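# Assemble two printed parts into the soap dispenser shape

## Task

Join the two printed parts so they match the finished soap dispenser displayed on the stand (the stand's dispenser is just a reference prop). The robot must not fall over or be left leaning, and nothing may be knocked about or moved out of the work area.

## Robot and tools

Robot: a Dexmate Vega with a three-wheeled base (two steered, driven front wheels and a passive rear caster), a Z-folding torso (thigh, shank, chest), a head and two 7-joint arms, each with a two-finger swinging gripper. Cameras: head_camera (896x560), left_wrist_camera and right_wrist_camera (672x420, on the back of each hand). Nothing prevents a tip-over, and a fallen robot stays down.

Frames (metres). Base frame: origin on the floor at the turning point, 0.185 m behind the front axle; x forward, y left, z up. left_hand and right_hand are reported in this frame. Each is a point between the fingers, 0.033 m short of the closed tips; fingers point along the hand's z, close along its y, and the camera side faces -x. Reported hand positions may be off, especially far out. Odometry frame: the base frame where the scene began. base_odometry counts wheel rotation only, so slip looks like travel; heading is in rad, left positive.

Tool move. With no action it only returns state and images. An action is either base and/or joints, optionally with speeds or min_time_s, or target alone, optionally with min_time_s. Parts start together.
- base: one key only. translate_m (m, -2 to 2, + forward), strafe_m (m, -2 to 2, + left; heading may drift about 0.02 rad), rotate_rad (rad, -3.2 to 3.2, + counter-clockwise seen from above). All are offsets from where the base last measured itself. Front wheels first steer toward a new direction (up to about 1.1 s).
- joints: object of absolute joint angles in rad, keyed by name. Torso: torso_hip_rad 0 to 1.57, torso_knee_rad 0 to 3.141, torso_waist_rad -1.57 to 1.57; chest forward lean = knee - hip - waist. Start preset stand = 0.469, 1.617, 1.048; others: stand_high 0.78, 1.57, 0.44; lean_20 0.52, 1.05, 0.18; lean_45 0.52, 1.05, -0.26; low_lean_45 0, 0, -0.79 (fold arms first). Arm keys per side: shoulder_pitch, shoulder_yaw, upper_arm_roll, elbow, forearm_roll, wrist_pitch, wrist_yaw, gripper (e.g. left_elbow_rad). Left shoulder pitch + swings down; right shoulder pitch and right wrist pitch are mirrored (negative is down). Elbow -3.041 to 0.214, 0 straight. Gripper 0 (shut) to 0.785 per finger; pads at the hand point are about 0.24 x angle - 0.002 m apart. Fold posture (arm keys in order) left 1, 0.5, -0.6, -2.5, 0, -0.9, 0; right -1, -0.5, 0.6, -2.5, 0, 0.9, 0. Head: head_pan_rad (+ left), head_tilt_rad, head_camera_tilt_rad (+ down). Keep head_tilt_rad at or below 0 and camera tilt within -1.1 to 0.9 when panning.
- target: one hand, absolute pose in base frame: side "left"/"right"; x, y, z in m (-3 to 3); pitch_deg (-30 to 95; 90 fingers down, 0 level); heading_deg (0 forward, + counter-clockwise); roll_deg (default 0); heading and roll -360 to 360; optional line_only true forces a straight path or refusal. Checked only against the robot itself, not the scene, and the robot must be still. One target plays up to 9.9 s; on "short (part of ...)" resend it. Unplanned arcs can swing the elbow wide.
- speeds: per-action caps: translate_m/strafe_m 0.04 to 0.3 m/s, rotate_rad 0.1 to 0.6 rad/s.
- min_time_s: 0.1 to 8 s, minimum duration for arm and head motions.
- cameras: list of names or ["all"]; [] for none. Unknown keys make the call invalid; out-of-range values get it refused.

Tool wait: seconds 0 to 10, optional cameras; robot keeps its last command. Tool zoom_image: camera plus region [x0, y0, x1, y1] in pixels of the latest full image, at most 504x504. read_manual: licence texts only. finished_scene: ends the scene irreversibly (scene 1); the goal must hold without the robot.

Results. "move" is "done" or the worst status. base_status, joint_status, left_hand_status, right_hand_status: done, off_target (resting away, maybe still pushing), contact_stop (arm joint pushed near full torque ~0.6 s; whole arm or torso group stops and drops targets), time_out, not_followed (safety check withheld the arm), reached/short/refused for targets, unfinished. "joint command not followed" / "pose unreachable" mean the collision or reach check blocked an arm. A refused call, or a stop during it, cancels later move, wait and finished_scene calls in the same reply. turned_by_imu above 0.03 rad after a straight or sideways drive suggests the base hit something; a base that hits furniture keeps spinning wheels. base_tilt gives forward/right lean in degrees (about 2 degrees error). on_its_own lists uncommanded behaviour. MOTOR HOT, OVER-TEMPERATURE FAULT, TORQUE FAULT and limit_stop_at_motor_heat report overheating or overload; the affected arm halts for a while.

Avoid: arms striking or squeezing each other (including a gripper closing on the other hand's fingers), which can end the scene; dropping or flinging parts, slams and hard pushes; driving into furniture; unfolding arms into a table; leaving an arm pressed after a stop (back it off first); long stretched holds that heat motors; loads beyond about 4 kg per hand. Thinking time lets the scene run while the last command is held.

Each tool is called after ">>>" as a command line: name --argument value for each argument, lists and objects as JSON in quotes; but a table of rows of numbers goes row by row, as --pt "numbers of a row", without its own name.

## Session

>>> move

Scene clock: 0.00 s.
Joint torques (N m): no reading
base_odometry: x=+0.000 y=+0.000 heading=+0.000
turned_by_wheels: +0.000
turned_by_imu: +0.000
base_tilt: forward=-0.2 right=-0.5
base_status: not commanded
joint_positions: torso_hip_rad=+0.469 torso_knee_rad=+1.617 torso_waist_rad=+1.048 left_shoulder_pitch_rad=+2.188 left_shoulder_yaw_rad=+0.008 left_upper_arm_roll_rad=+0.015 left_elbow_rad=-1.101 left_forearm_roll_rad=+0.014 left_wrist_pitch_rad=-0.517 left_wrist_yaw_rad=-0.010 left_gripper_rad=+0.005 right_shoulder_pitch_rad=-2.210 right_shoulder_yaw_rad=-0.006 right_upper_arm_roll_rad=+0.008 right_elbow_rad=-1.101 right_forearm_roll_rad=+0.001 right_wrist_pitch_rad=+0.494 right_wrist_yaw_rad=+0.006 right_gripper_rad=+0.005 head_pan_rad=+0.000 head_tilt_rad=+0.000 head_camera_tilt_rad=+0.000
joint_status: not commanded
chest: x=-0.0112 y=+0.0000 z=+1.4155 quat_wxyz=(+0.999, +0.000, +0.050, +0.000) (m; base frame)
left_hand: x=+0.1896 y=+0.2173 z=+0.6334 quat_wxyz=(+0.435, +0.016, +0.900, -0.010) pitch_deg=+38.4 heading_deg=-2.3 roll_deg=-0.3 back=up (m; base frame)
right_hand: x=+0.1665 y=-0.2357 z=+0.6225 quat_wxyz=(+0.415, -0.002, +0.910, -0.002) pitch_deg=+41.0 heading_deg=-0.2 roll_deg=-0.4 back=up (m; base frame)
pictures: head_camera, left_wrist_camera, right_wrist_camera

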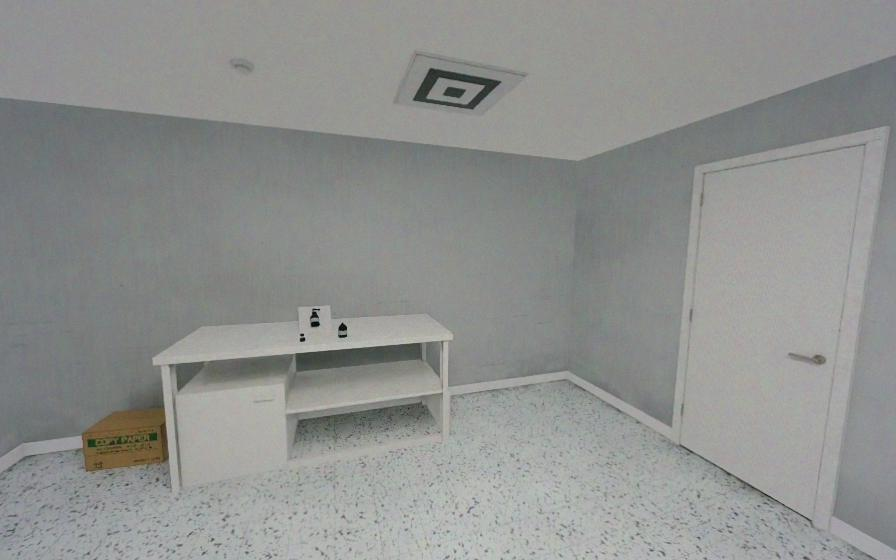

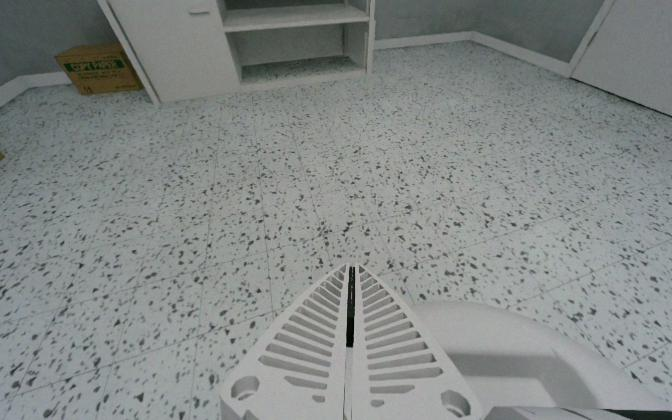

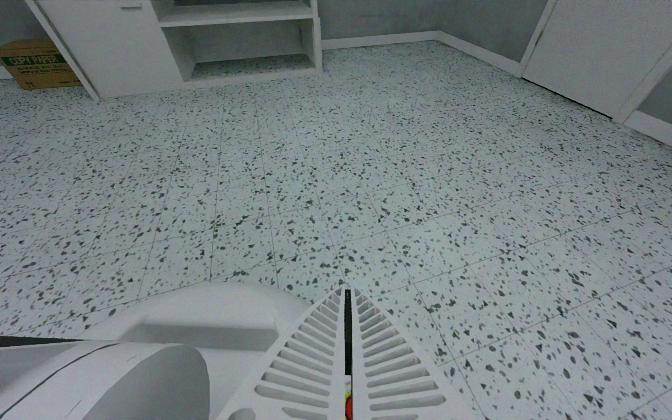

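>>> zoom_image --camera "head_camera" --region '[270, 290, 380, 360]'

>>> zoom_image --camera "head_camera" --region '[140, 290, 480, 500]'

Scaled by 4.582 from the camera's 896x560 image, which has a finer 960x600 frame.

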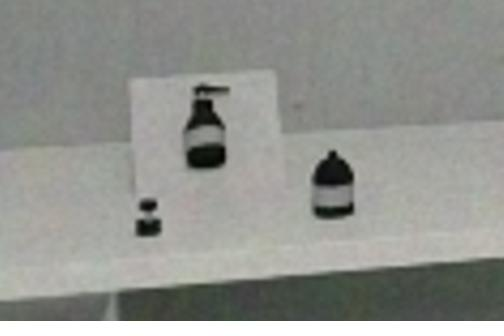

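Scaled by 1.482 from the camera's 896x560 image, which has a finer 960x600 frame.

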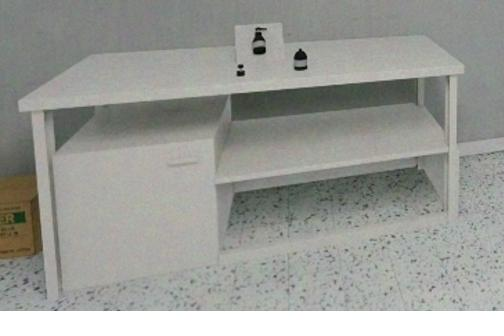

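>>> move --base '{"rotate_rad":0.41}'

>>> move --base '{"translate_m":1.5}' --joints '{"head_camera_tilt_rad":0.5}'

>>> move --base '{"rotate_rad":-0.11}' --cameras '["head_camera"]'

>>> zoom_image --camera "head_camera" --region '[320, 180, 580, 340]'

Scene clock: 2.60 s.
Joint torques (N m): left_arm=[6.23 0.27 -1.49 -4.28 0.2 -1.5 -0.04] | right_arm=[-8.15 -0.46 0.17 -1.88 -0.1 1.7 -0.16]
move: done
base_odometry: x=+0.000 y=+0.000 heading=+0.409
turned_by_wheels: +0.409
turned_by_imu: +0.400
base_tilt: forward=-0.2 right=-0.6
base_status: done
joint_positions: torso_hip_rad=+0.469 torso_knee_rad=+1.617 torso_waist_rad=+1.048 left_shoulder_pitch_rad=+2.188 left_shoulder_yaw_rad=+0.008 left_upper_arm_roll_rad=+0.015 left_elbow_rad=-1.101 left_forearm_roll_rad=+0.014 left_wrist_pitch_rad=-0.517 left_wrist_yaw_rad=-0.010 left_gripper_rad=+0.005 right_shoulder_pitch_rad=-2.210 right_shoulder_yaw_rad=-0.006 right_upper_arm_roll_rad=+0.008 right_elbow_rad=-1.101 right_forearm_roll_rad=+0.001 right_wrist_pitch_rad=+0.494 right_wrist_yaw_rad=+0.006 right_gripper_rad=+0.005 head_pan_rad=+0.000 head_tilt_rad=+0.000 head_camera_tilt_rad=+0.000
joint_status: not commanded
chest: x=-0.0112 y=+0.0000 z=+1.4155 quat_wxyz=(+0.999, +0.000, +0.050, +0.000) (m; base frame)
left_hand: x=+0.1896 y=+0.2173 z=+0.6334 quat_wxyz=(+0.435, +0.016, +0.900, -0.010) pitch_deg=+38.4 heading_deg=-2.3 roll_deg=-0.3 back=up (m; base frame)
right_hand: x=+0.1665 y=-0.2357 z=+0.6225 quat_wxyz=(+0.415, -0.002, +0.910, -0.002) pitch_deg=+41.0 heading_deg=-0.2 roll_deg=-0.4 back=up (m; base frame)
pictures: none

Scene clock: 9.43 s.
Joint torques (N m): left_arm=[7.5 0.14 -0.51 -3.23 0.23 -1.39 -0.33] | right_arm=[-6.62 -0.18 -0.16 -3.03 -0.04 1.27 0.17]
move: done
base_odometry: x=+1.377 y=+0.596 heading=+0.410
turned_by_wheels: +0.000
turned_by_imu: +0.001
base_tilt: forward=-0.1 right=-0.5
base_status: done
joint_positions: torso_hip_rad=+0.469 torso_knee_rad=+1.617 torso_waist_rad=+1.048 left_shoulder_pitch_rad=+2.188 left_shoulder_yaw_rad=+0.008 left_upper_arm_roll_rad=+0.015 left_elbow_rad=-1.101 left_forearm_roll_rad=+0.014 left_wrist_pitch_rad=-0.517 left_wrist_yaw_rad=-0.010 left_gripper_rad=+0.005 right_shoulder_pitch_rad=-2.210 right_shoulder_yaw_rad=-0.006 right_upper_arm_roll_rad=+0.008 right_elbow_rad=-1.101 right_forearm_roll_rad=+0.001 right_wrist_pitch_rad=+0.494 right_wrist_yaw_rad=+0.006 right_gripper_rad=+0.005 head_pan_rad=+0.000 head_tilt_rad=+0.000 head_camera_tilt_rad=+0.499
joint_status: all done
chest: x=-0.0111 y=+0.0000 z=+1.4155 quat_wxyz=(+0.999, +0.000, +0.050, +0.000) (m; base frame)
left_hand: x=+0.1896 y=+0.2173 z=+0.6334 quat_wxyz=(+0.435, +0.016, +0.900, -0.010) pitch_deg=+38.4 heading_deg=-2.3 roll_deg=-0.3 back=up (m; base frame)
right_hand: x=+0.1665 y=-0.2357 z=+0.6225 quat_wxyz=(+0.415, -0.002, +0.910, -0.002) pitch_deg=+41.0 heading_deg=-0.2 roll_deg=-0.4 back=up (m; base frame)
pictures: none

Scene clock: 11.00 s.
Joint torques (N m): left_arm=[5.67 0.46 -0.67 -3.65 -0.17 -0.47 -0.03] | right_arm=[-7.11 -0.8 0.3 -2.92 -0.09 1.57 -0.01]
move: done
base_odometry: x=+1.377 y=+0.596 heading=+0.300
turned_by_wheels: -0.110
turned_by_imu: -0.105
base_tilt: forward=-0.2 right=-0.5
base_status: done
joint_positions: torso_hip_rad=+0.469 torso_knee_rad=+1.617 torso_waist_rad=+1.048 left_shoulder_pitch_rad=+2.188 left_shoulder_yaw_rad=+0.008 left_upper_arm_roll_rad=+0.015 left_elbow_rad=-1.101 left_forearm_roll_rad=+0.014 left_wrist_pitch_rad=-0.517 left_wrist_yaw_rad=-0.010 left_gripper_rad=+0.005 right_shoulder_pitch_rad=-2.210 right_shoulder_yaw_rad=-0.006 right_upper_arm_roll_rad=+0.008 right_elbow_rad=-1.101 right_forearm_roll_rad=+0.001 right_wrist_pitch_rad=+0.494 right_wrist_yaw_rad=+0.006 right_gripper_rad=+0.005 head_pan_rad=+0.000 head_tilt_rad=+0.000 head_camera_tilt_rad=+0.499
joint_status: not commanded
chest: x=-0.0111 y=+0.0000 z=+1.4155 quat_wxyz=(+0.999, +0.000, +0.050, +0.000) (m; base frame)
left_hand: x=+0.1896 y=+0.2173 z=+0.6334 quat_wxyz=(+0.435, +0.016, +0.900, -0.010) pitch_deg=+38.4 heading_deg=-2.3 roll_deg=-0.3 back=up (m; base frame)
right_hand: x=+0.1665 y=-0.2357 z=+0.6225 quat_wxyz=(+0.415, -0.002, +0.910, -0.002) pitch_deg=+41.0 heading_deg=-0.2 roll_deg=-0.4 back=up (m; base frame)
pictures: head_camera

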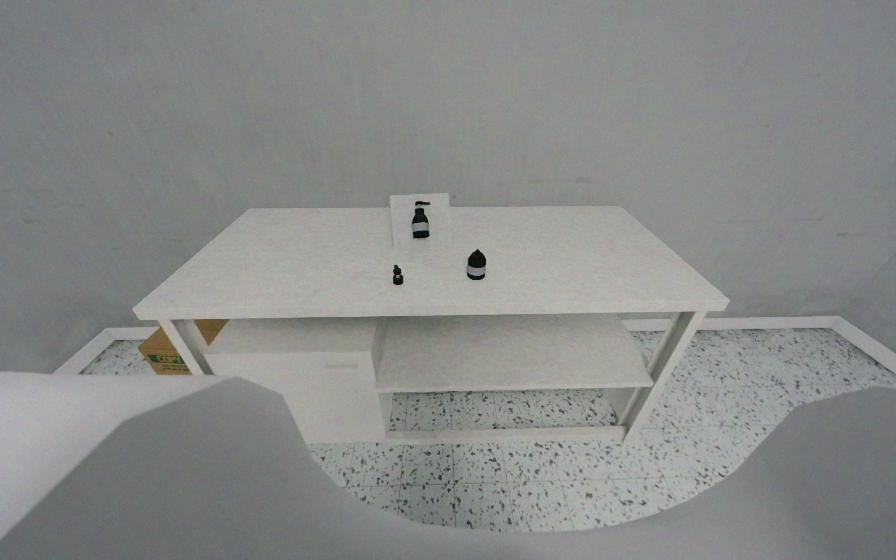

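Scaled by 1.938 from the camera's 896x560 image, which has a finer 960x600 frame.

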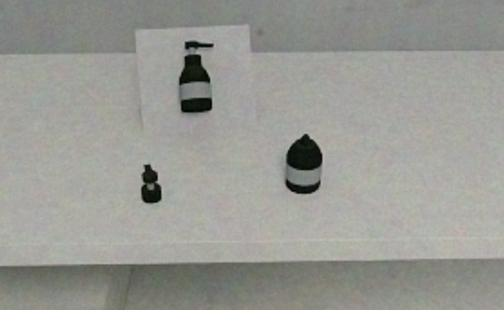

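>>> move --base '{"translate_m":0.36}' --joints '{"head_camera_tilt_rad":0.75}' --cameras '["head_camera"]'

>>> zoom_image --camera "head_camera" --region '[340, 180, 540, 320]'

Scene clock: 14.33 s.
Joint torques (N m): left_arm=[7.19 1.33 -0.79 -2.5 -0.09 -0.93 0.15] | right_arm=[-6.84 0.51 -0.21 -2.4 -0.19 0.97 -0.14]
move: done
base_odometry: x=+1.721 y=+0.702 heading=+0.300
turned_by_wheels: -0.001
turned_by_imu: +0.001
base_tilt: forward=-0.1 right=-0.6
base_status: done
joint_positions: torso_hip_rad=+0.469 torso_knee_rad=+1.617 torso_waist_rad=+1.048 left_shoulder_pitch_rad=+2.188 left_shoulder_yaw_rad=+0.008 left_upper_arm_roll_rad=+0.015 left_elbow_rad=-1.101 left_forearm_roll_rad=+0.014 left_wrist_pitch_rad=-0.517 left_wrist_yaw_rad=-0.010 left_gripper_rad=+0.005 right_shoulder_pitch_rad=-2.210 right_shoulder_yaw_rad=-0.006 right_upper_arm_roll_rad=+0.008 right_elbow_rad=-1.101 right_forearm_roll_rad=+0.001 right_wrist_pitch_rad=+0.494 right_wrist_yaw_rad=+0.006 right_gripper_rad=+0.005 head_pan_rad=+0.000 head_tilt_rad=+0.000 head_camera_tilt_rad=+0.749
joint_status: all done
chest: x=-0.0111 y=+0.0000 z=+1.4155 quat_wxyz=(+0.999, +0.000, +0.050, +0.000) (m; base frame)
left_hand: x=+0.1896 y=+0.2173 z=+0.6334 quat_wxyz=(+0.435, +0.016, +0.900, -0.010) pitch_deg=+38.4 heading_deg=-2.3 roll_deg=-0.3 back=up (m; base frame)
right_hand: x=+0.1665 y=-0.2357 z=+0.6224 quat_wxyz=(+0.415, -0.002, +0.910, -0.002) pitch_deg=+41.0 heading_deg=-0.2 roll_deg=-0.4 back=up (m; base frame)
pictures: head_camera

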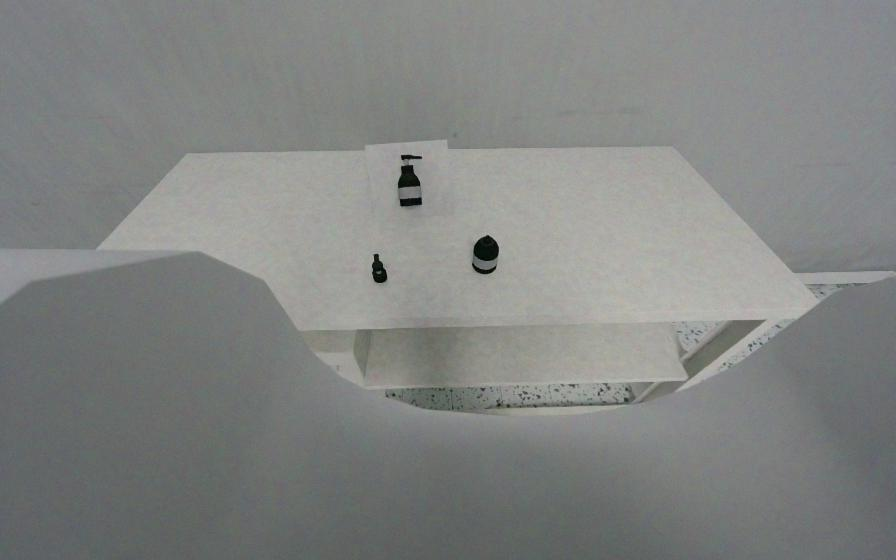

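Scaled by 2.520 from the camera's 896x560 image, which has a finer 960x600 frame.

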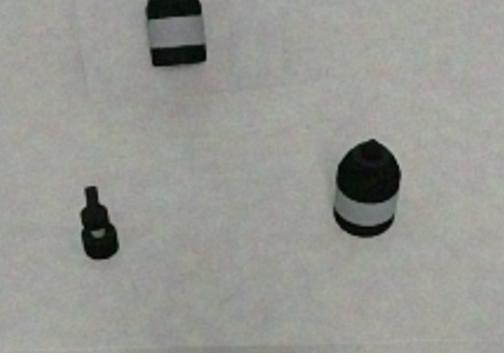

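>>> move --target '{"side":"left","x":0.3,"y":0.25,"z":1.1,"pitch_deg":45,"heading_deg":0}'

>>> move --target '{"side":"right","x":0.3,"y":-0.2,"z":1.1,"pitch_deg":45,"heading_deg":10}' --cameras '["all"]'

>>> zoom_image --camera "left_wrist_camera" --region '[240, 100, 500, 280]'

>>> zoom_image --camera "right_wrist_camera" --region '[180, 100, 440, 280]'

Scene clock: 14.93 s.
Joint torques (N m): left_arm=[7.2 -0.19 -0.93 -2.87 0.08 -0.83 -0.05] | right_arm=[-8.83 0.32 -0.06 -2.26 -0.12 1.15 -0.25]
move: refused
base_odometry: x=+1.721 y=+0.702 heading=+0.300
turned_by_wheels: +0.000
turned_by_imu: +0.000
base_tilt: forward=-0.2 right=-0.5
base_status: not commanded
joint_positions: torso_hip_rad=+0.469 torso_knee_rad=+1.617 torso_waist_rad=+1.048 left_shoulder_pitch_rad=+2.188 left_shoulder_yaw_rad=+0.008 left_upper_arm_roll_rad=+0.015 left_elbow_rad=-1.101 left_forearm_roll_rad=+0.014 left_wrist_pitch_rad=-0.517 left_wrist_yaw_rad=-0.010 left_gripper_rad=+0.005 right_shoulder_pitch_rad=-2.210 right_shoulder_yaw_rad=-0.006 right_upper_arm_roll_rad=+0.008 right_elbow_rad=-1.101 right_forearm_roll_rad=+0.001 right_wrist_pitch_rad=+0.494 right_wrist_yaw_rad=+0.006 right_gripper_rad=+0.005 head_pan_rad=+0.000 head_tilt_rad=+0.000 head_camera_tilt_rad=+0.749
joint_status: not commanded
chest: x=-0.0111 y=+0.0000 z=+1.4155 quat_wxyz=(+0.999, +0.000, +0.050, +0.000) (m; base frame)
left_hand: x=+0.1896 y=+0.2173 z=+0.6334 quat_wxyz=(+0.435, +0.016, +0.900, -0.010) pitch_deg=+38.4 heading_deg=-2.3 roll_deg=-0.3 back=up (m; base frame)
left_hand_status: refused: the best posture that gets there brings the left upper arm within 0.3 cm of the left forearm (limit 2.6). Nothing moved.
right_hand: x=+0.1665 y=-0.2357 z=+0.6224 quat_wxyz=(+0.415, -0.002, +0.910, -0.002) pitch_deg=+41.0 heading_deg=-0.2 roll_deg=-0.4 back=up (m; base frame)
pictures: none

not run: a stop came earlier in this reply.

This scene's latest camera images include none from left_wrist_camera. They are from: head_camera. left_wrist_camera's image comes with the result of a call that names it in "cameras".

This scene's latest camera images include none from right_wrist_camera. They are from: head_camera. right_wrist_camera's image comes with the result of a call that names it in "cameras".

>>> move --target '{"side":"left","x":0.40,"y":0.28,"z":1.0,"pitch_deg":55,"heading_deg":-10}'

>>> move --target '{"side":"right","x":0.42,"y":-0.2,"z":1.0,"pitch_deg":50,"heading_deg":10}' --cameras '["all"]'

>>> zoom_image --camera "left_wrist_camera" --region '[240, 60, 500, 240]'

>>> zoom_image --camera "right_wrist_camera" --region '[180, 60, 440, 240]'

Scene clock: 21.03 s.
Joint torques (N m): left_arm=[-9.05 9.65 -8.6 -4.46 0.01 0.09 -0.29] | right_arm=[-6.82 -0.58 0.6 -2.03 -0.2 1.12 -0.11]
move: done
base_odometry: x=+1.721 y=+0.702 heading=+0.300
turned_by_wheels: +0.000
turned_by_imu: +0.001
base_tilt: forward=-0.1 right=-0.6
base_status: not commanded
joint_positions: torso_hip_rad=+0.469 torso_knee_rad=+1.617 torso_waist_rad=+1.048 left_shoulder_pitch_rad=+1.800 left_shoulder_yaw_rad=+0.731 left_upper_arm_roll_rad=-0.367 left_elbow_rad=-2.409 left_forearm_roll_rad=+1.265 left_wrist_pitch_rad=-1.363 left_wrist_yaw_rad=-1.039 left_gripper_rad=+0.005 right_shoulder_pitch_rad=-2.210 right_shoulder_yaw_rad=-0.006 right_upper_arm_roll_rad=+0.008 right_elbow_rad=-1.101 right_forearm_roll_rad=+0.001 right_wrist_pitch_rad=+0.494 right_wrist_yaw_rad=+0.006 right_gripper_rad=+0.005 head_pan_rad=+0.000 head_tilt_rad=+0.000 head_camera_tilt_rad=+0.749
joint_status: not commanded
chest: x=-0.0111 y=+0.0000 z=+1.4155 quat_wxyz=(+0.999, +0.000, +0.050, +0.000) (m; base frame)
left_hand: x=+0.3986 y=+0.2772 z=+0.9979 quat_wxyz=(+0.032, +0.951, -0.080, +0.297) pitch_deg=+55.2 heading_deg=-11.1 roll_deg=-1.4 back=down (m; base frame)
left_hand_status: reached (checked arc [a long move; over the whole arc the hand travels 0.67 m to end 0.43 m from its start, up to 0.19 m off the straight line; left_elbow_rad turns most, 1.31 rad; on the way or at its end the hand turns up to 180 deg from its attitude at the start], planned for 4.4 s): 4 mm and 0.8 deg off.
right_hand: x=+0.1665 y=-0.2357 z=+0.6224 quat_wxyz=(+0.415, -0.002, +0.910, -0.002) pitch_deg=+41.0 heading_deg=-0.2 roll_deg=-0.4 back=up (m; base frame)
pictures: none

Scene clock: 27.27 s.
Joint torques (N m): left_arm=[-9.14 9.11 -8.78 -5.81 -0.24 0.64 -0.06] | right_arm=[10.6 -4.88 8.36 -5.87 0.08 -0.4 0.02]
move: done
base_odometry: x=+1.721 y=+0.702 heading=+0.300
turned_by_wheels: +0.000
turned_by_imu: +0.001
base_tilt: forward=-0.2 right=-0.6
base_status: not commanded
joint_positions: torso_hip_rad=+0.469 torso_knee_rad=+1.617 torso_waist_rad=+1.048 left_shoulder_pitch_rad=+1.798 left_shoulder_yaw_rad=+0.733 left_upper_arm_roll_rad=-0.368 left_elbow_rad=-2.414 left_forearm_roll_rad=+1.269 left_wrist_pitch_rad=-1.366 left_wrist_yaw_rad=-1.043 left_gripper_rad=+0.005 right_shoulder_pitch_rad=-1.718 right_shoulder_yaw_rad=-0.703 right_upper_arm_roll_rad=+0.063 right_elbow_rad=-2.496 right_forearm_roll_rad=-1.403 right_wrist_pitch_rad=+1.167 right_wrist_yaw_rad=+1.149 right_gripper_rad=+0.005 head_pan_rad=+0.000 head_tilt_rad=+0.000 head_camera_tilt_rad=+0.749
joint_status: not commanded
chest: x=-0.0111 y=+0.0000 z=+1.4155 quat_wxyz=(+0.999, +0.000, +0.050, +0.000) (m; base frame)
left_hand: x=+0.3999 y=+0.2799 z=+0.9999 quat_wxyz=(+0.026, +0.950, -0.083, +0.299) pitch_deg=+55.0 heading_deg=-10.0 roll_deg=-0.1 back=down (m; base frame)
right_hand: x=+0.4184 y=-0.1979 z=+0.9975 quat_wxyz=(+0.035, -0.937, -0.080, -0.337) pitch_deg=+50.4 heading_deg=+10.8 roll_deg=+1.1 back=down (m; base frame)
right_hand_status: reached (checked arc [a long move; over the whole arc the hand travels 0.70 m to end 0.46 m from its start, up to 0.19 m off the straight line; right_forearm_roll_rad turns most, 1.41 rad; on the way or at its end the hand turns up to 180 deg from its attitude at the start], planned for 4.7 s): 4 mm and 0.8 deg off.
pictures: head_camera, left_wrist_camera, right_wrist_camera

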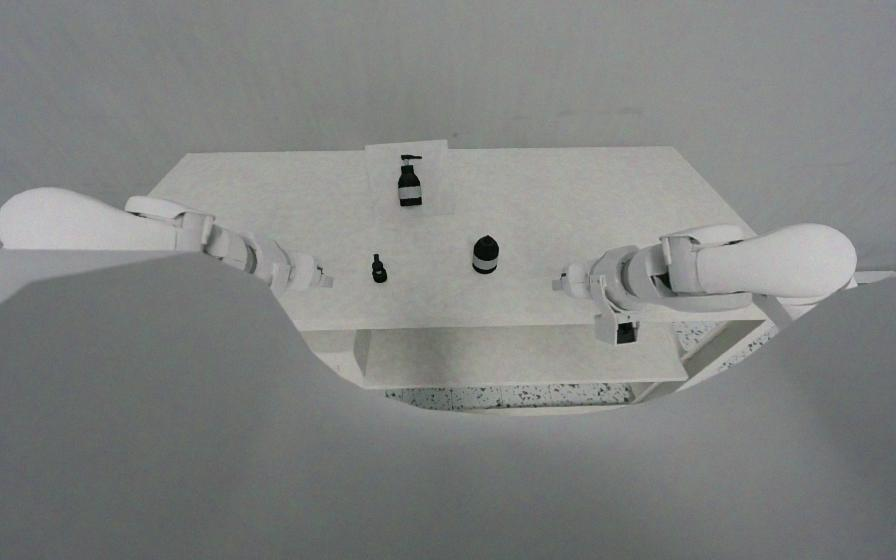

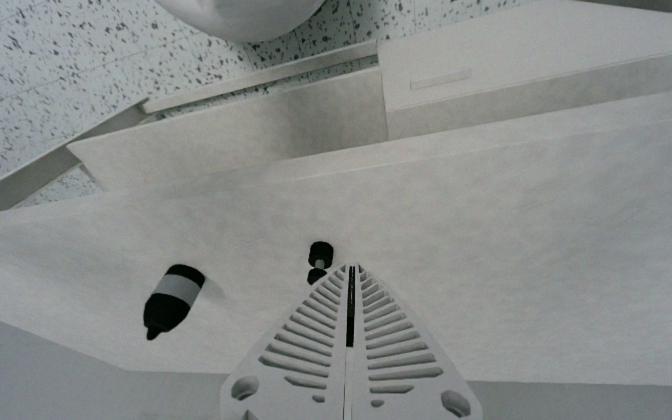

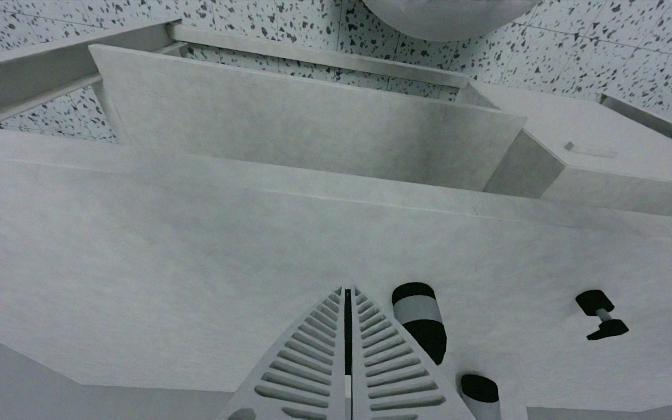

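Scaled by 1.938 from the camera's 672x420 image, which has a finer 960x600 frame.

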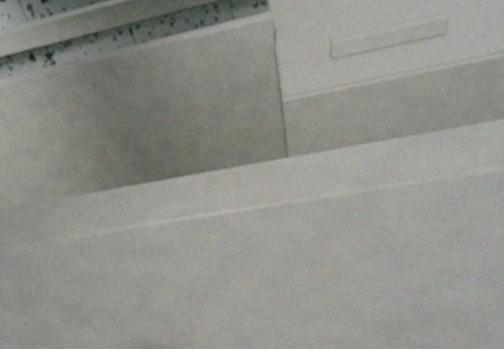

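Scaled by 1.938 from the camera's 672x420 image, which has a finer 960x600 frame.

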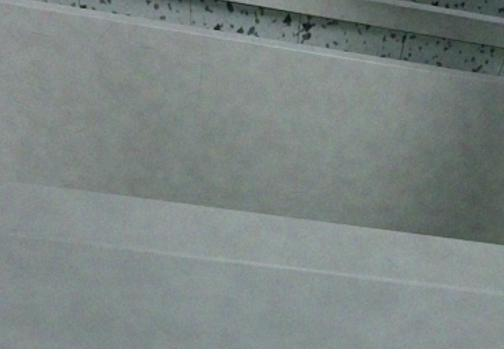

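>>> zoom_image --camera "left_wrist_camera" --region '[120, 220, 360, 350]'

>>> zoom_image --camera "right_wrist_camera" --region '[380, 260, 650, 410]'

Scaled by 2.100 from the camera's 672x420 image, which has a finer 960x600 frame.

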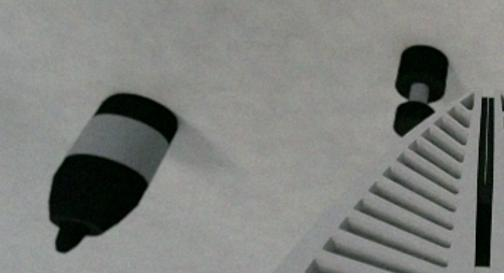

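Scaled by 1.867 from the camera's 672x420 image, which has a finer 960x600 frame.

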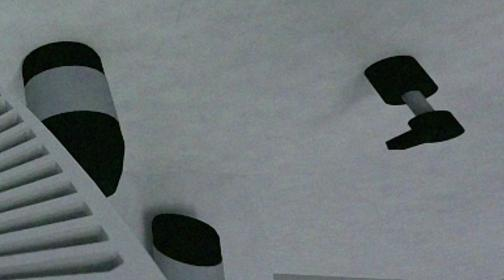

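>>> zoom_image --camera "head_camera" --region '[360, 140, 460, 220]'

>>> zoom_image --camera "head_camera" --region '[460, 225, 520, 285]'

>>> zoom_image --camera "head_camera" --region '[355, 240, 405, 290]'

Scaled by 5.040 from the camera's 896x560 image, which has a finer 960x600 frame.

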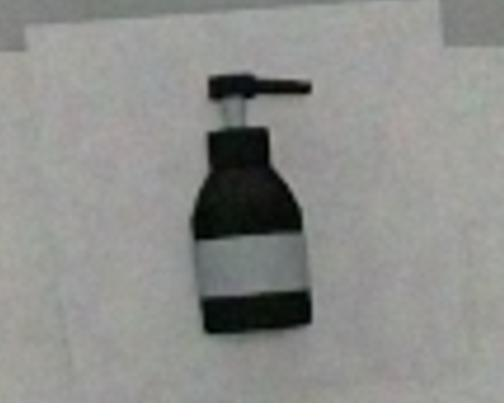

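Scaled by 8.400 from the camera's 896x560 image, which has a finer 960x600 frame.

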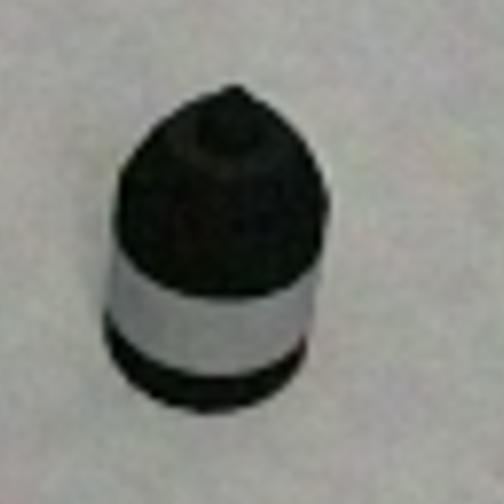

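Scaled by 10.080 from the camera's 896x560 image, which has a finer 960x600 frame.

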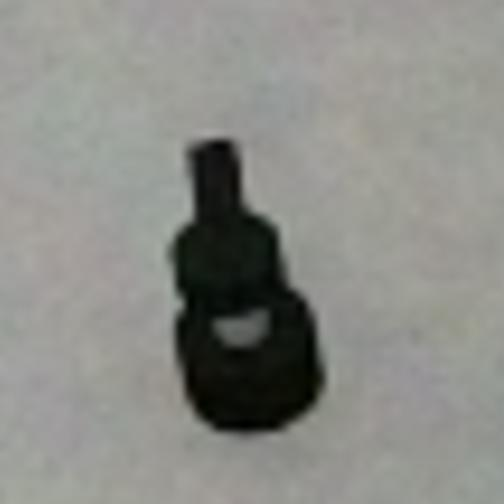

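>>> move --target '{"side":"left","x":0.59,"y":0.21,"z":1.08,"pitch_deg":90,"heading_deg":0}'

>>> move --joints '{"left_gripper_rad":0.35,"right_gripper_rad":0.45}' --cameras '["all"]'

Scene clock: 28.30 s.
Joint torques (N m): left_arm=[-9.52 10.1 -8.77 -6.49 -0.41 0.32 -0.13] | right_arm=[12.09 -5.71 8.35 -6.47 -0.01 -0.38 0.03]
move: refused
base_odometry: x=+1.721 y=+0.702 heading=+0.300
turned_by_wheels: +0.000
turned_by_imu: +0.000
base_tilt: forward=-0.1 right=-0.5
base_status: not commanded
joint_positions: torso_hip_rad=+0.469 torso_knee_rad=+1.617 torso_waist_rad=+1.048 left_shoulder_pitch_rad=+1.798 left_shoulder_yaw_rad=+0.733 left_upper_arm_roll_rad=-0.368 left_elbow_rad=-2.414 left_forearm_roll_rad=+1.269 left_wrist_pitch_rad=-1.366 left_wrist_yaw_rad=-1.043 left_gripper_rad=+0.005 right_shoulder_pitch_rad=-1.717 right_shoulder_yaw_rad=-0.705 right_upper_arm_roll_rad=+0.063 right_elbow_rad=-2.500 right_forearm_roll_rad=-1.407 right_wrist_pitch_rad=+1.170 right_wrist_yaw_rad=+1.153 right_gripper_rad=+0.005 head_pan_rad=+0.000 head_tilt_rad=+0.000 head_camera_tilt_rad=+0.749
joint_status: not commanded
chest: x=-0.0111 y=+0.0000 z=+1.4155 quat_wxyz=(+0.999, +0.000, +0.050, +0.000) (m; base frame)
left_hand: x=+0.3999 y=+0.2799 z=+0.9999 quat_wxyz=(+0.026, +0.950, -0.083, +0.299) pitch_deg=+55.0 heading_deg=-10.0 roll_deg=-0.1 back=down (m; base frame)
left_hand_status: refused: no posture of the arm gets there (left_wrist_pitch_rad and left_wrist_yaw_rad at their limits): the closest leaves the hand 0.5 cm and 4 deg from the pose. Nothing moved. At pitch 75 a posture exists at this place; the way there is not checked.
right_hand: x=+0.4197 y=-0.1997 z=+0.9995 quat_wxyz=(+0.031, -0.936, -0.082, -0.340) pitch_deg=+50.1 heading_deg=+10.1 roll_deg=+0.1 back=down (m; base frame)
pictures: none

not run: a stop came earlier in this reply.

>>> move --target '{"side":"left","x":0.57,"y":0.21,"z":1.0,"pitch_deg":90,"heading_deg":0}'

>>> move --joints '{"left_gripper_rad":0.35,"right_gripper_rad":0.45}' --cameras '["all"]'

Scene clock: 37.97 s.
Joint torques (N m): left_arm=[-28.73 -2.35 -6.04 -0.17 -1.41 -0.14 0.18] | right_arm=[11.04 -6.13 8.32 -6.63 0.01 -0.41 -0.08]
move: done
base_odometry: x=+1.721 y=+0.702 heading=+0.300
turned_by_wheels: +0.000
turned_by_imu: +0.001
base_tilt: forward=-0.1 right=-0.6
base_status: not commanded
joint_positions: torso_hip_rad=+0.469 torso_knee_rad=+1.617 torso_waist_rad=+1.048 left_shoulder_pitch_rad=+0.121 left_shoulder_yaw_rad=+0.458 left_upper_arm_roll_rad=+1.349 left_elbow_rad=-0.715 left_forearm_roll_rad=+0.499 left_wrist_pitch_rad=-1.318 left_wrist_yaw_rad=-1.285 left_gripper_rad=+0.005 right_shoulder_pitch_rad=-1.717 right_shoulder_yaw_rad=-0.706 right_upper_arm_roll_rad=+0.063 right_elbow_rad=-2.501 right_forearm_roll_rad=-1.408 right_wrist_pitch_rad=+1.170 right_wrist_yaw_rad=+1.153 right_gripper_rad=+0.005 head_pan_rad=+0.000 head_tilt_rad=+0.000 head_camera_tilt_rad=+0.749
joint_status: not commanded
chest: x=-0.0111 y=+0.0000 z=+1.4155 quat_wxyz=(+0.999, +0.000, +0.050, +0.000) (m; base frame)
left_hand: x=+0.5699 y=+0.2101 z=+0.9998 quat_wxyz=(+0.000, +1.000, +0.000, +0.000) pitch_deg=+90.0 heading_deg=+0.0 roll_deg=+0.0 (m; base frame)
left_hand_status: reached (straight line, planned for 7.9 s): 0 mm and 0.0 deg off.
right_hand: x=+0.4198 y=-0.1999 z=+0.9997 quat_wxyz=(+0.030, -0.936, -0.082, -0.340) pitch_deg=+50.0 heading_deg=+10.0 roll_deg=+0.0 back=down (m; base frame)
pictures: none

Scene clock: 39.00 s.
Joint torques (N m): left_arm=[-28.89 -3.61 -4.96 -1.13 -1.07 -0.52 0.42] | right_arm=[11.8 -4.71 8.72 -6.63 0.18 -1.17 0.18]
move: done
base_odometry: x=+1.721 y=+0.702 heading=+0.300
turned_by_wheels: +0.000
turned_by_imu: +0.000
base_tilt: forward=-0.1 right=-0.5
base_status: not commanded
joint_positions: torso_hip_rad=+0.469 torso_knee_rad=+1.617 torso_waist_rad=+1.048 left_shoulder_pitch_rad=+0.120 left_shoulder_yaw_rad=+0.455 left_upper_arm_roll_rad=+1.350 left_elbow_rad=-0.711 left_forearm_roll_rad=+0.499 left_wrist_pitch_rad=-1.319 left_wrist_yaw_rad=-1.285 left_gripper_rad=+0.350 right_shoulder_pitch_rad=-1.717 right_shoulder_yaw_rad=-0.706 right_upper_arm_roll_rad=+0.063 right_elbow_rad=-2.501 right_forearm_roll_rad=-1.408 right_wrist_pitch_rad=+1.170 right_wrist_yaw_rad=+1.153 right_gripper_rad=+0.450 head_pan_rad=+0.000 head_tilt_rad=+0.000 head_camera_tilt_rad=+0.749
joint_status: all done
chest: x=-0.0111 y=+0.0000 z=+1.4155 quat_wxyz=(+0.999, +0.000, +0.050, +0.000) (m; base frame)
left_hand: x=+0.5700 y=+0.2101 z=+0.9999 quat_wxyz=(+0.000, +1.000, +0.000, +0.000) pitch_deg=+90.0 heading_deg=+0.0 roll_deg=+0.0 (m; base frame)
right_hand: x=+0.4198 y=-0.1999 z=+0.9997 quat_wxyz=(+0.030, -0.936, -0.082, -0.340) pitch_deg=+50.0 heading_deg=+10.0 roll_deg=+0.0 back=down (m; base frame)
pictures: head_camera, left_wrist_camera, right_wrist_camera

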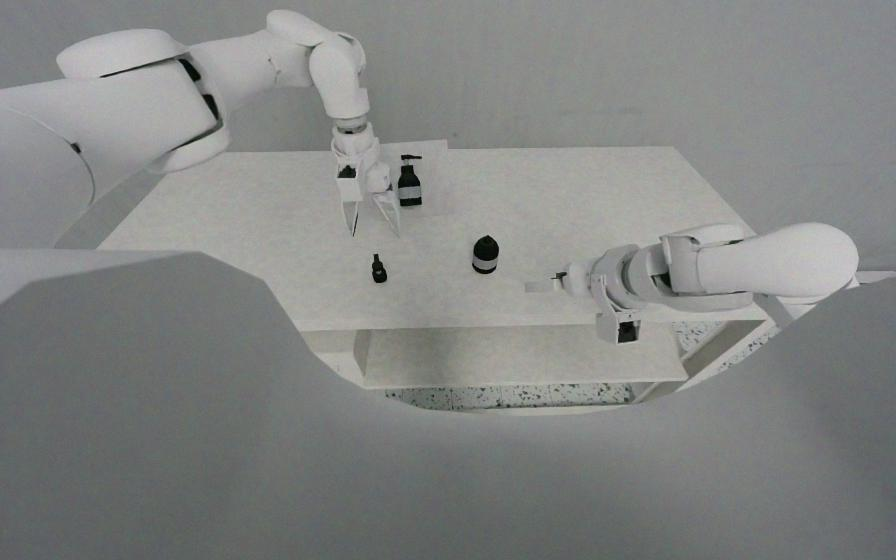

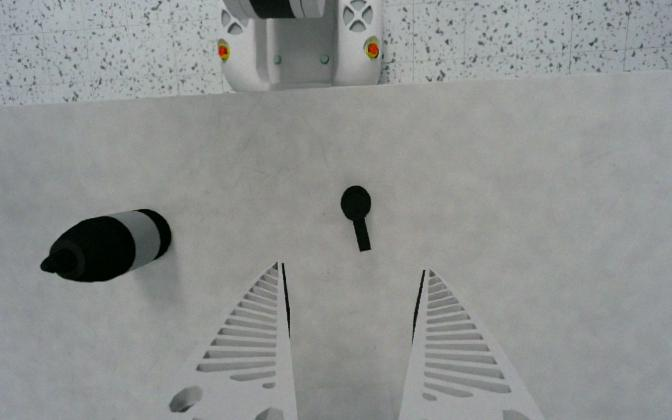

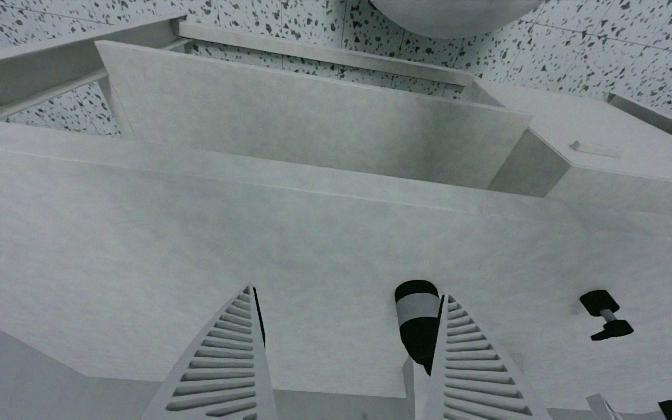

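>>> move --target '{"side":"left","x":0.52,"y":0.226,"z":1.0,"pitch_deg":90,"heading_deg":0}' --cameras '["left_wrist_camera","head_camera"]'

>>> zoom_image --camera "head_camera" --region '[300, 160, 500, 300]'

Scene clock: 42.93 s.
Joint torques (N m): left_arm=[-25.84 6.23 -6.82 -1.17 -0.73 -0.14 0.02] | right_arm=[11.25 -5.41 8.33 -6.59 0.02 -0.23 0.16]
move: done
base_odometry: x=+1.721 y=+0.702 heading=+0.300
turned_by_wheels: +0.000
turned_by_imu: +0.001
base_tilt: forward=-0.1 right=-0.5
base_status: not commanded
joint_positions: torso_hip_rad=+0.469 torso_knee_rad=+1.617 torso_waist_rad=+1.048 left_shoulder_pitch_rad=+0.112 left_shoulder_yaw_rad=+0.769 left_upper_arm_roll_rad=+1.484 left_elbow_rad=-1.255 left_forearm_roll_rad=+0.323 left_wrist_pitch_rad=-1.074 left_wrist_yaw_rad=-1.348 left_gripper_rad=+0.350 right_shoulder_pitch_rad=-1.717 right_shoulder_yaw_rad=-0.706 right_upper_arm_roll_rad=+0.063 right_elbow_rad=-2.501 right_forearm_roll_rad=-1.408 right_wrist_pitch_rad=+1.170 right_wrist_yaw_rad=+1.153 right_gripper_rad=+0.450 head_pan_rad=+0.000 head_tilt_rad=+0.000 head_camera_tilt_rad=+0.749
joint_status: not commanded
chest: x=-0.0111 y=+0.0000 z=+1.4155 quat_wxyz=(+0.999, +0.000, +0.050, +0.000) (m; base frame)
left_hand: x=+0.5208 y=+0.2257 z=+1.0000 quat_wxyz=(+0.000, +1.000, +0.000, +0.000) pitch_deg=+90.0 heading_deg=+0.0 roll_deg=+0.0 (m; base frame)
left_hand_status: reached (straight line, planned for 2.1 s): 1 mm and 0.0 deg off.
right_hand: x=+0.4198 y=-0.1999 z=+0.9997 quat_wxyz=(+0.030, -0.936, -0.082, -0.340) pitch_deg=+50.0 heading_deg=+10.0 roll_deg=+0.0 back=down (m; base frame)
pictures: head_camera, left_wrist_camera

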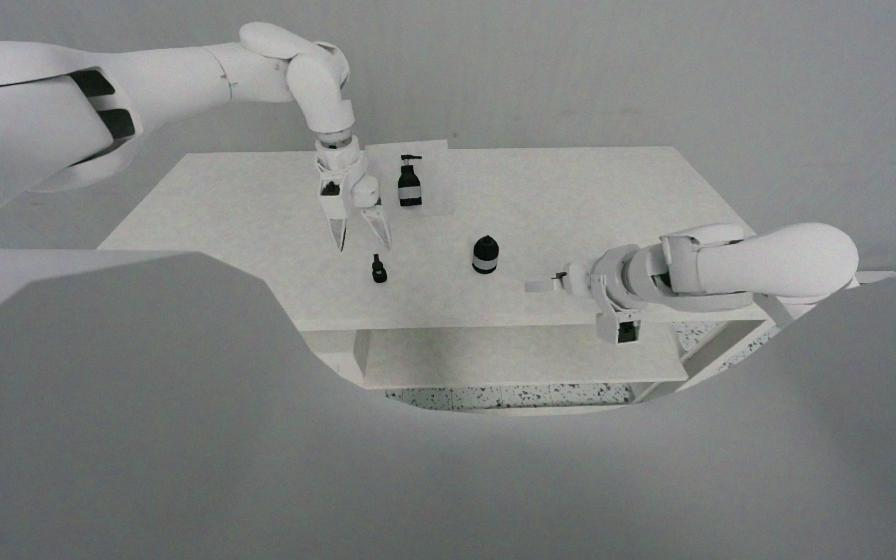

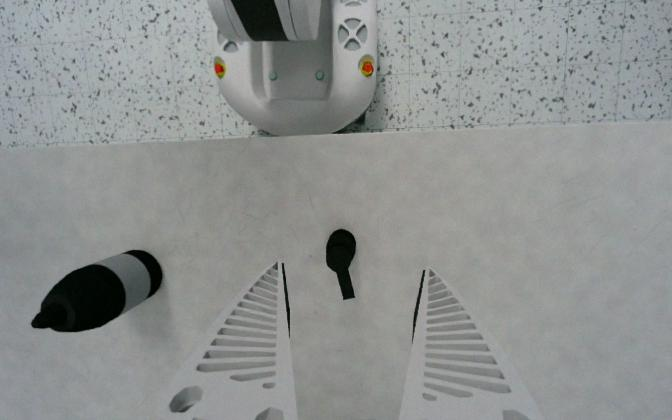

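Scaled by 2.520 from the camera's 896x560 image, which has a finer 960x600 frame.

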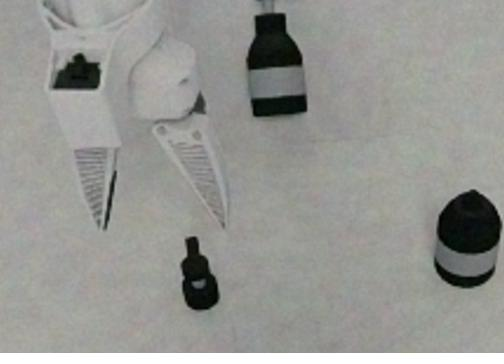

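>>> move --target '{"side":"right","x":0.42,"y":-0.38,"z":1.0,"pitch_deg":50,"heading_deg":10}'

>>> move --target '{"side":"left","x":0.53,"y":-0.07,"z":1.08,"pitch_deg":90,"heading_deg":-99}' --cameras '["left_wrist_camera","head_camera"]'

Scene clock: 48.17 s.
Joint torques (N m): left_arm=[-25.61 5.5 -7.17 -0.29 -0.88 0.01 -0.34] | right_arm=[-0.97 -8.71 11.28 -1.56 -0.24 -0.7 -0.37]
move: done
base_odometry: x=+1.721 y=+0.702 heading=+0.300
turned_by_wheels: +0.000
turned_by_imu: +0.001
base_tilt: forward=-0.1 right=-0.4
base_status: not commanded
joint_positions: torso_hip_rad=+0.469 torso_knee_rad=+1.617 torso_waist_rad=+1.048 left_shoulder_pitch_rad=+0.112 left_shoulder_yaw_rad=+0.772 left_upper_arm_roll_rad=+1.485 left_elbow_rad=-1.260 left_forearm_roll_rad=+0.322 left_wrist_pitch_rad=-1.072 left_wrist_yaw_rad=-1.348 left_gripper_rad=+0.350 right_shoulder_pitch_rad=-2.090 right_shoulder_yaw_rad=-0.861 right_upper_arm_roll_rad=+0.644 right_elbow_rad=-2.326 right_forearm_roll_rad=-1.916 right_wrist_pitch_rad=+1.168 right_wrist_yaw_rad=+0.181 right_gripper_rad=+0.450 head_pan_rad=+0.000 head_tilt_rad=+0.000 head_camera_tilt_rad=+0.749
joint_status: not commanded
chest: x=-0.0111 y=+0.0000 z=+1.4155 quat_wxyz=(+0.999, +0.000, +0.050, +0.000) (m; base frame)
left_hand: x=+0.5200 y=+0.2258 z=+1.0000 quat_wxyz=(+0.000, +1.000, +0.000, +0.000) pitch_deg=+90.0 heading_deg=+0.0 roll_deg=+0.0 (m; base frame)
right_hand: x=+0.4200 y=-0.3788 z=+0.9998 quat_wxyz=(+0.030, -0.936, -0.082, -0.341) pitch_deg=+50.0 heading_deg=+10.0 roll_deg=+0.0 back=down (m; base frame)
right_hand_status: reached (straight line, planned for 3.4 s): 1 mm and 0.0 deg off.
pictures: none

Scene clock: 56.33 s.
Joint torques (N m): left_arm=[-28.87 -2.05 -6.25 2.22 0.21 -0.1 -0.28] | right_arm=[-2.03 -9.47 11.2 -0.88 -0.11 -1.55 -0.34]
move: done
base_odometry: x=+1.721 y=+0.702 heading=+0.300
turned_by_wheels: +0.000
turned_by_imu: +0.001
base_tilt: forward=-0.1 right=-0.5
base_status: not commanded
joint_positions: torso_hip_rad=+0.469 torso_knee_rad=+1.617 torso_waist_rad=+1.048 left_shoulder_pitch_rad=-0.211 left_shoulder_yaw_rad=-0.055 left_upper_arm_roll_rad=+1.797 left_elbow_rad=-1.032 left_forearm_roll_rad=-0.390 left_wrist_pitch_rad=+0.885 left_wrist_yaw_rad=-1.348 left_gripper_rad=+0.350 right_shoulder_pitch_rad=-2.092 right_shoulder_yaw_rad=-0.862 right_upper_arm_roll_rad=+0.647 right_elbow_rad=-2.325 right_forearm_roll_rad=-1.919 right_wrist_pitch_rad=+1.167 right_wrist_yaw_rad=+0.176 right_gripper_rad=+0.450 head_pan_rad=+0.000 head_tilt_rad=+0.000 head_camera_tilt_rad=+0.749
joint_status: not commanded
chest: x=-0.0111 y=+0.0000 z=+1.4155 quat_wxyz=(+0.999, +0.000, +0.050, +0.000) (m; base frame)
left_hand: x=+0.5303 y=-0.0691 z=+1.0797 quat_wxyz=(+0.000, +0.762, +0.648, +0.000) pitch_deg=+90.0 heading_deg=+80.8 roll_deg=+0.0 (m; base frame)
left_hand_status: reached (straight line, planned for 6.7 s): 1 mm and 0.2 deg off.
right_hand: x=+0.4199 y=-0.3798 z=+0.9999 quat_wxyz=(+0.030, -0.936, -0.082, -0.341) pitch_deg=+50.0 heading_deg=+10.0 roll_deg=+0.0 back=down (m; base frame)
pictures: head_camera, left_wrist_camera

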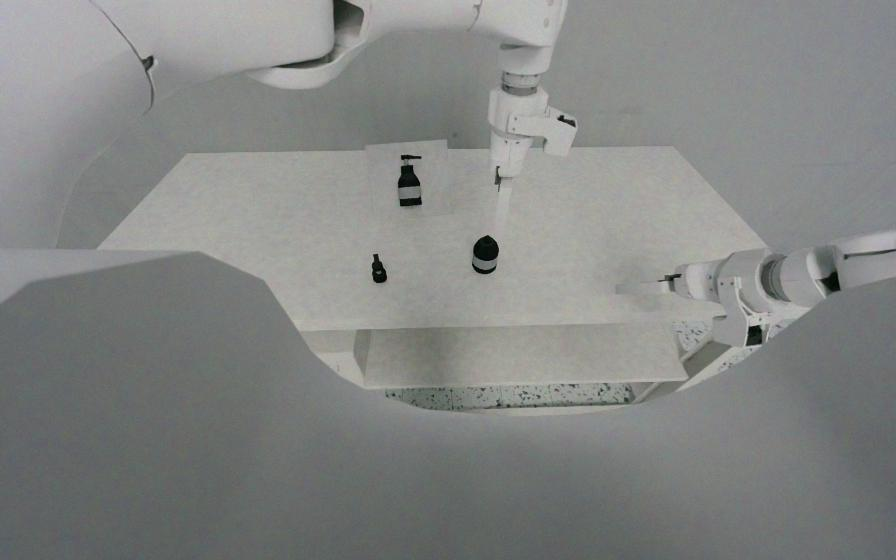

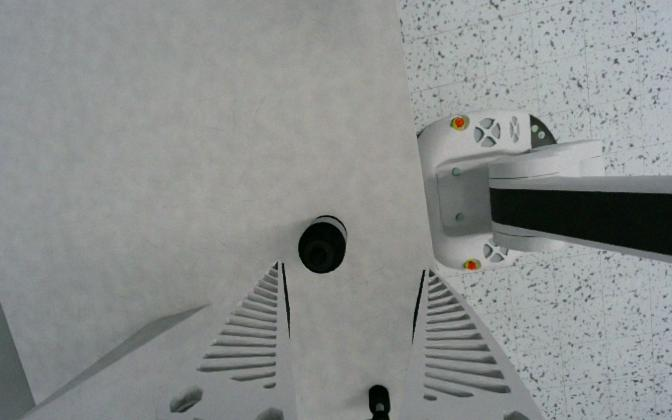

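>>> zoom_image --camera "left_wrist_camera" --region '[280, 200, 400, 290]'

Scaled by 4.200 from the camera's 672x420 image, which has a finer 960x600 frame.

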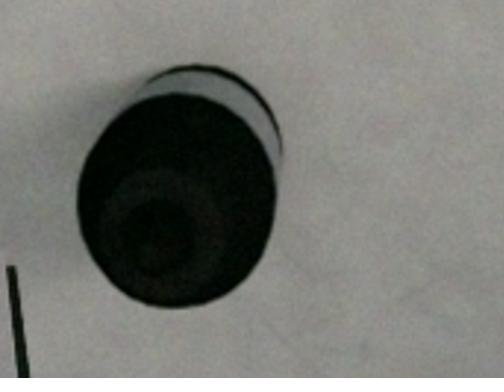

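>>> move --target '{"side":"left","x":0.47,"y":0.42,"z":1.05,"pitch_deg":90,"heading_deg":0}'

>>> move --target '{"side":"right","x":0.52,"y":0.226,"z":1.0,"pitch_deg":90,"heading_deg":0,"line_only":true}' --cameras '["right_wrist_camera","head_camera"]'

Scene clock: 64.97 s.
Joint torques (N m): left_arm=[-25.38 -3.97 -1.52 4.51 0.12 0.53 0.13] | right_arm=[-1.21 -8.5 11.14 -0.18 -0.08 -0.52 -0.12]
move: done
base_odometry: x=+1.721 y=+0.702 heading=+0.300
turned_by_wheels: +0.000
turned_by_imu: +0.001
base_tilt: forward=-0.1 right=-0.6
base_status: not commanded
joint_positions: torso_hip_rad=+0.469 torso_knee_rad=+1.617 torso_waist_rad=+1.048 left_shoulder_pitch_rad=-0.832 left_shoulder_yaw_rad=+0.598 left_upper_arm_roll_rad=+3.038 left_elbow_rad=-1.351 left_forearm_roll_rad=+0.664 left_wrist_pitch_rad=-0.964 left_wrist_yaw_rad=+0.070 left_gripper_rad=+0.350 right_shoulder_pitch_rad=-2.092 right_shoulder_yaw_rad=-0.862 right_upper_arm_roll_rad=+0.647 right_elbow_rad=-2.325 right_forearm_roll_rad=-1.919 right_wrist_pitch_rad=+1.167 right_wrist_yaw_rad=+0.176 right_gripper_rad=+0.450 head_pan_rad=+0.000 head_tilt_rad=+0.000 head_camera_tilt_rad=+0.749
joint_status: not commanded
chest: x=-0.0111 y=+0.0000 z=+1.4155 quat_wxyz=(+0.999, +0.000, +0.050, +0.000) (m; base frame)
left_hand: x=+0.4730 y=+0.4186 z=+1.0500 quat_wxyz=(+0.000, +1.000, -0.001, +0.003) pitch_deg=+89.7 heading_deg=-0.1 roll_deg=+0.0 (m; base frame)
left_hand_status: reached (checked arc [a long move; over the whole arc the hand travels 0.82 m to end 0.49 m from its start, up to 0.30 m off the straight line; left_wrist_pitch_rad turns most, 1.85 rad; on the way or at its end the hand turns up to 84 deg from its attitude at the start], planned for 6.1 s): 3 mm and 0.4 deg off.
right_hand: x=+0.4199 y=-0.3798 z=+0.9999 quat_wxyz=(+0.030, -0.936, -0.082, -0.341) pitch_deg=+50.0 heading_deg=+10.0 roll_deg=+0.0 back=down (m; base frame)
pictures: none

Scene clock: 65.27 s.
Joint torques (N m): left_arm=[-24.38 -3.86 -2.4 5.32 0.25 -0.34 0.07] | right_arm=[-0.2 -8.46 11.21 0.8 -0.14 -1.11 -0.41]
move: refused
base_odometry: x=+1.721 y=+0.702 heading=+0.300
turned_by_wheels: +0.000
turned_by_imu: +0.000
base_tilt: forward=+0.0 right=-0.5
base_status: not commanded
joint_positions: torso_hip_rad=+0.469 torso_knee_rad=+1.617 torso_waist_rad=+1.048 left_shoulder_pitch_rad=-0.833 left_shoulder_yaw_rad=+0.599 left_upper_arm_roll_rad=+3.039 left_elbow_rad=-1.352 left_forearm_roll_rad=+0.665 left_wrist_pitch_rad=-0.967 left_wrist_yaw_rad=+0.071 left_gripper_rad=+0.350 right_shoulder_pitch_rad=-2.092 right_shoulder_yaw_rad=-0.862 right_upper_arm_roll_rad=+0.647 right_elbow_rad=-2.325 right_forearm_roll_rad=-1.919 right_wrist_pitch_rad=+1.167 right_wrist_yaw_rad=+0.176 right_gripper_rad=+0.450 head_pan_rad=+0.000 head_tilt_rad=+0.000 head_camera_tilt_rad=+0.749
joint_status: not commanded
chest: x=-0.0111 y=+0.0000 z=+1.4155 quat_wxyz=(+0.999, +0.000, +0.050, +0.000) (m; base frame)
left_hand: x=+0.4717 y=+0.4192 z=+1.0500 quat_wxyz=(+0.000, +1.000, +0.000, +0.002) pitch_deg=+89.8 heading_deg=-0.1 roll_deg=+0.0 (m; base frame)
right_hand: x=+0.4199 y=-0.3798 z=+0.9999 quat_wxyz=(+0.030, -0.936, -0.082, -0.341) pitch_deg=+50.0 heading_deg=+10.0 roll_deg=+0.0 back=down (m; base frame)
right_hand_status: refused: no posture of the arm gets there (right_shoulder_yaw_rad and right_wrist_yaw_rad at their limits): the closest leaves the hand 3.7 cm and 19 deg from the pose. Nothing moved. At pitch 60 a posture exists at this place; the way there is not checked.
pictures: head_camera, right_wrist_camera

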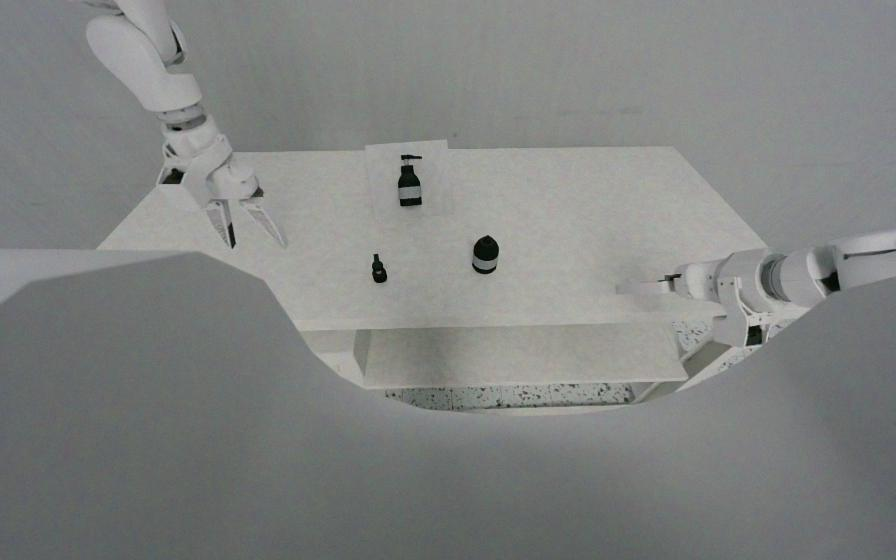

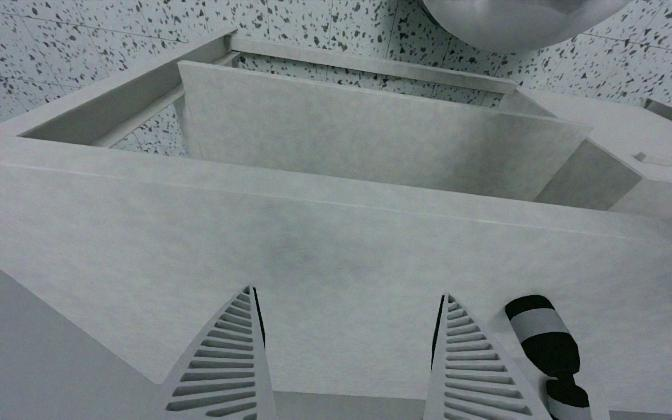

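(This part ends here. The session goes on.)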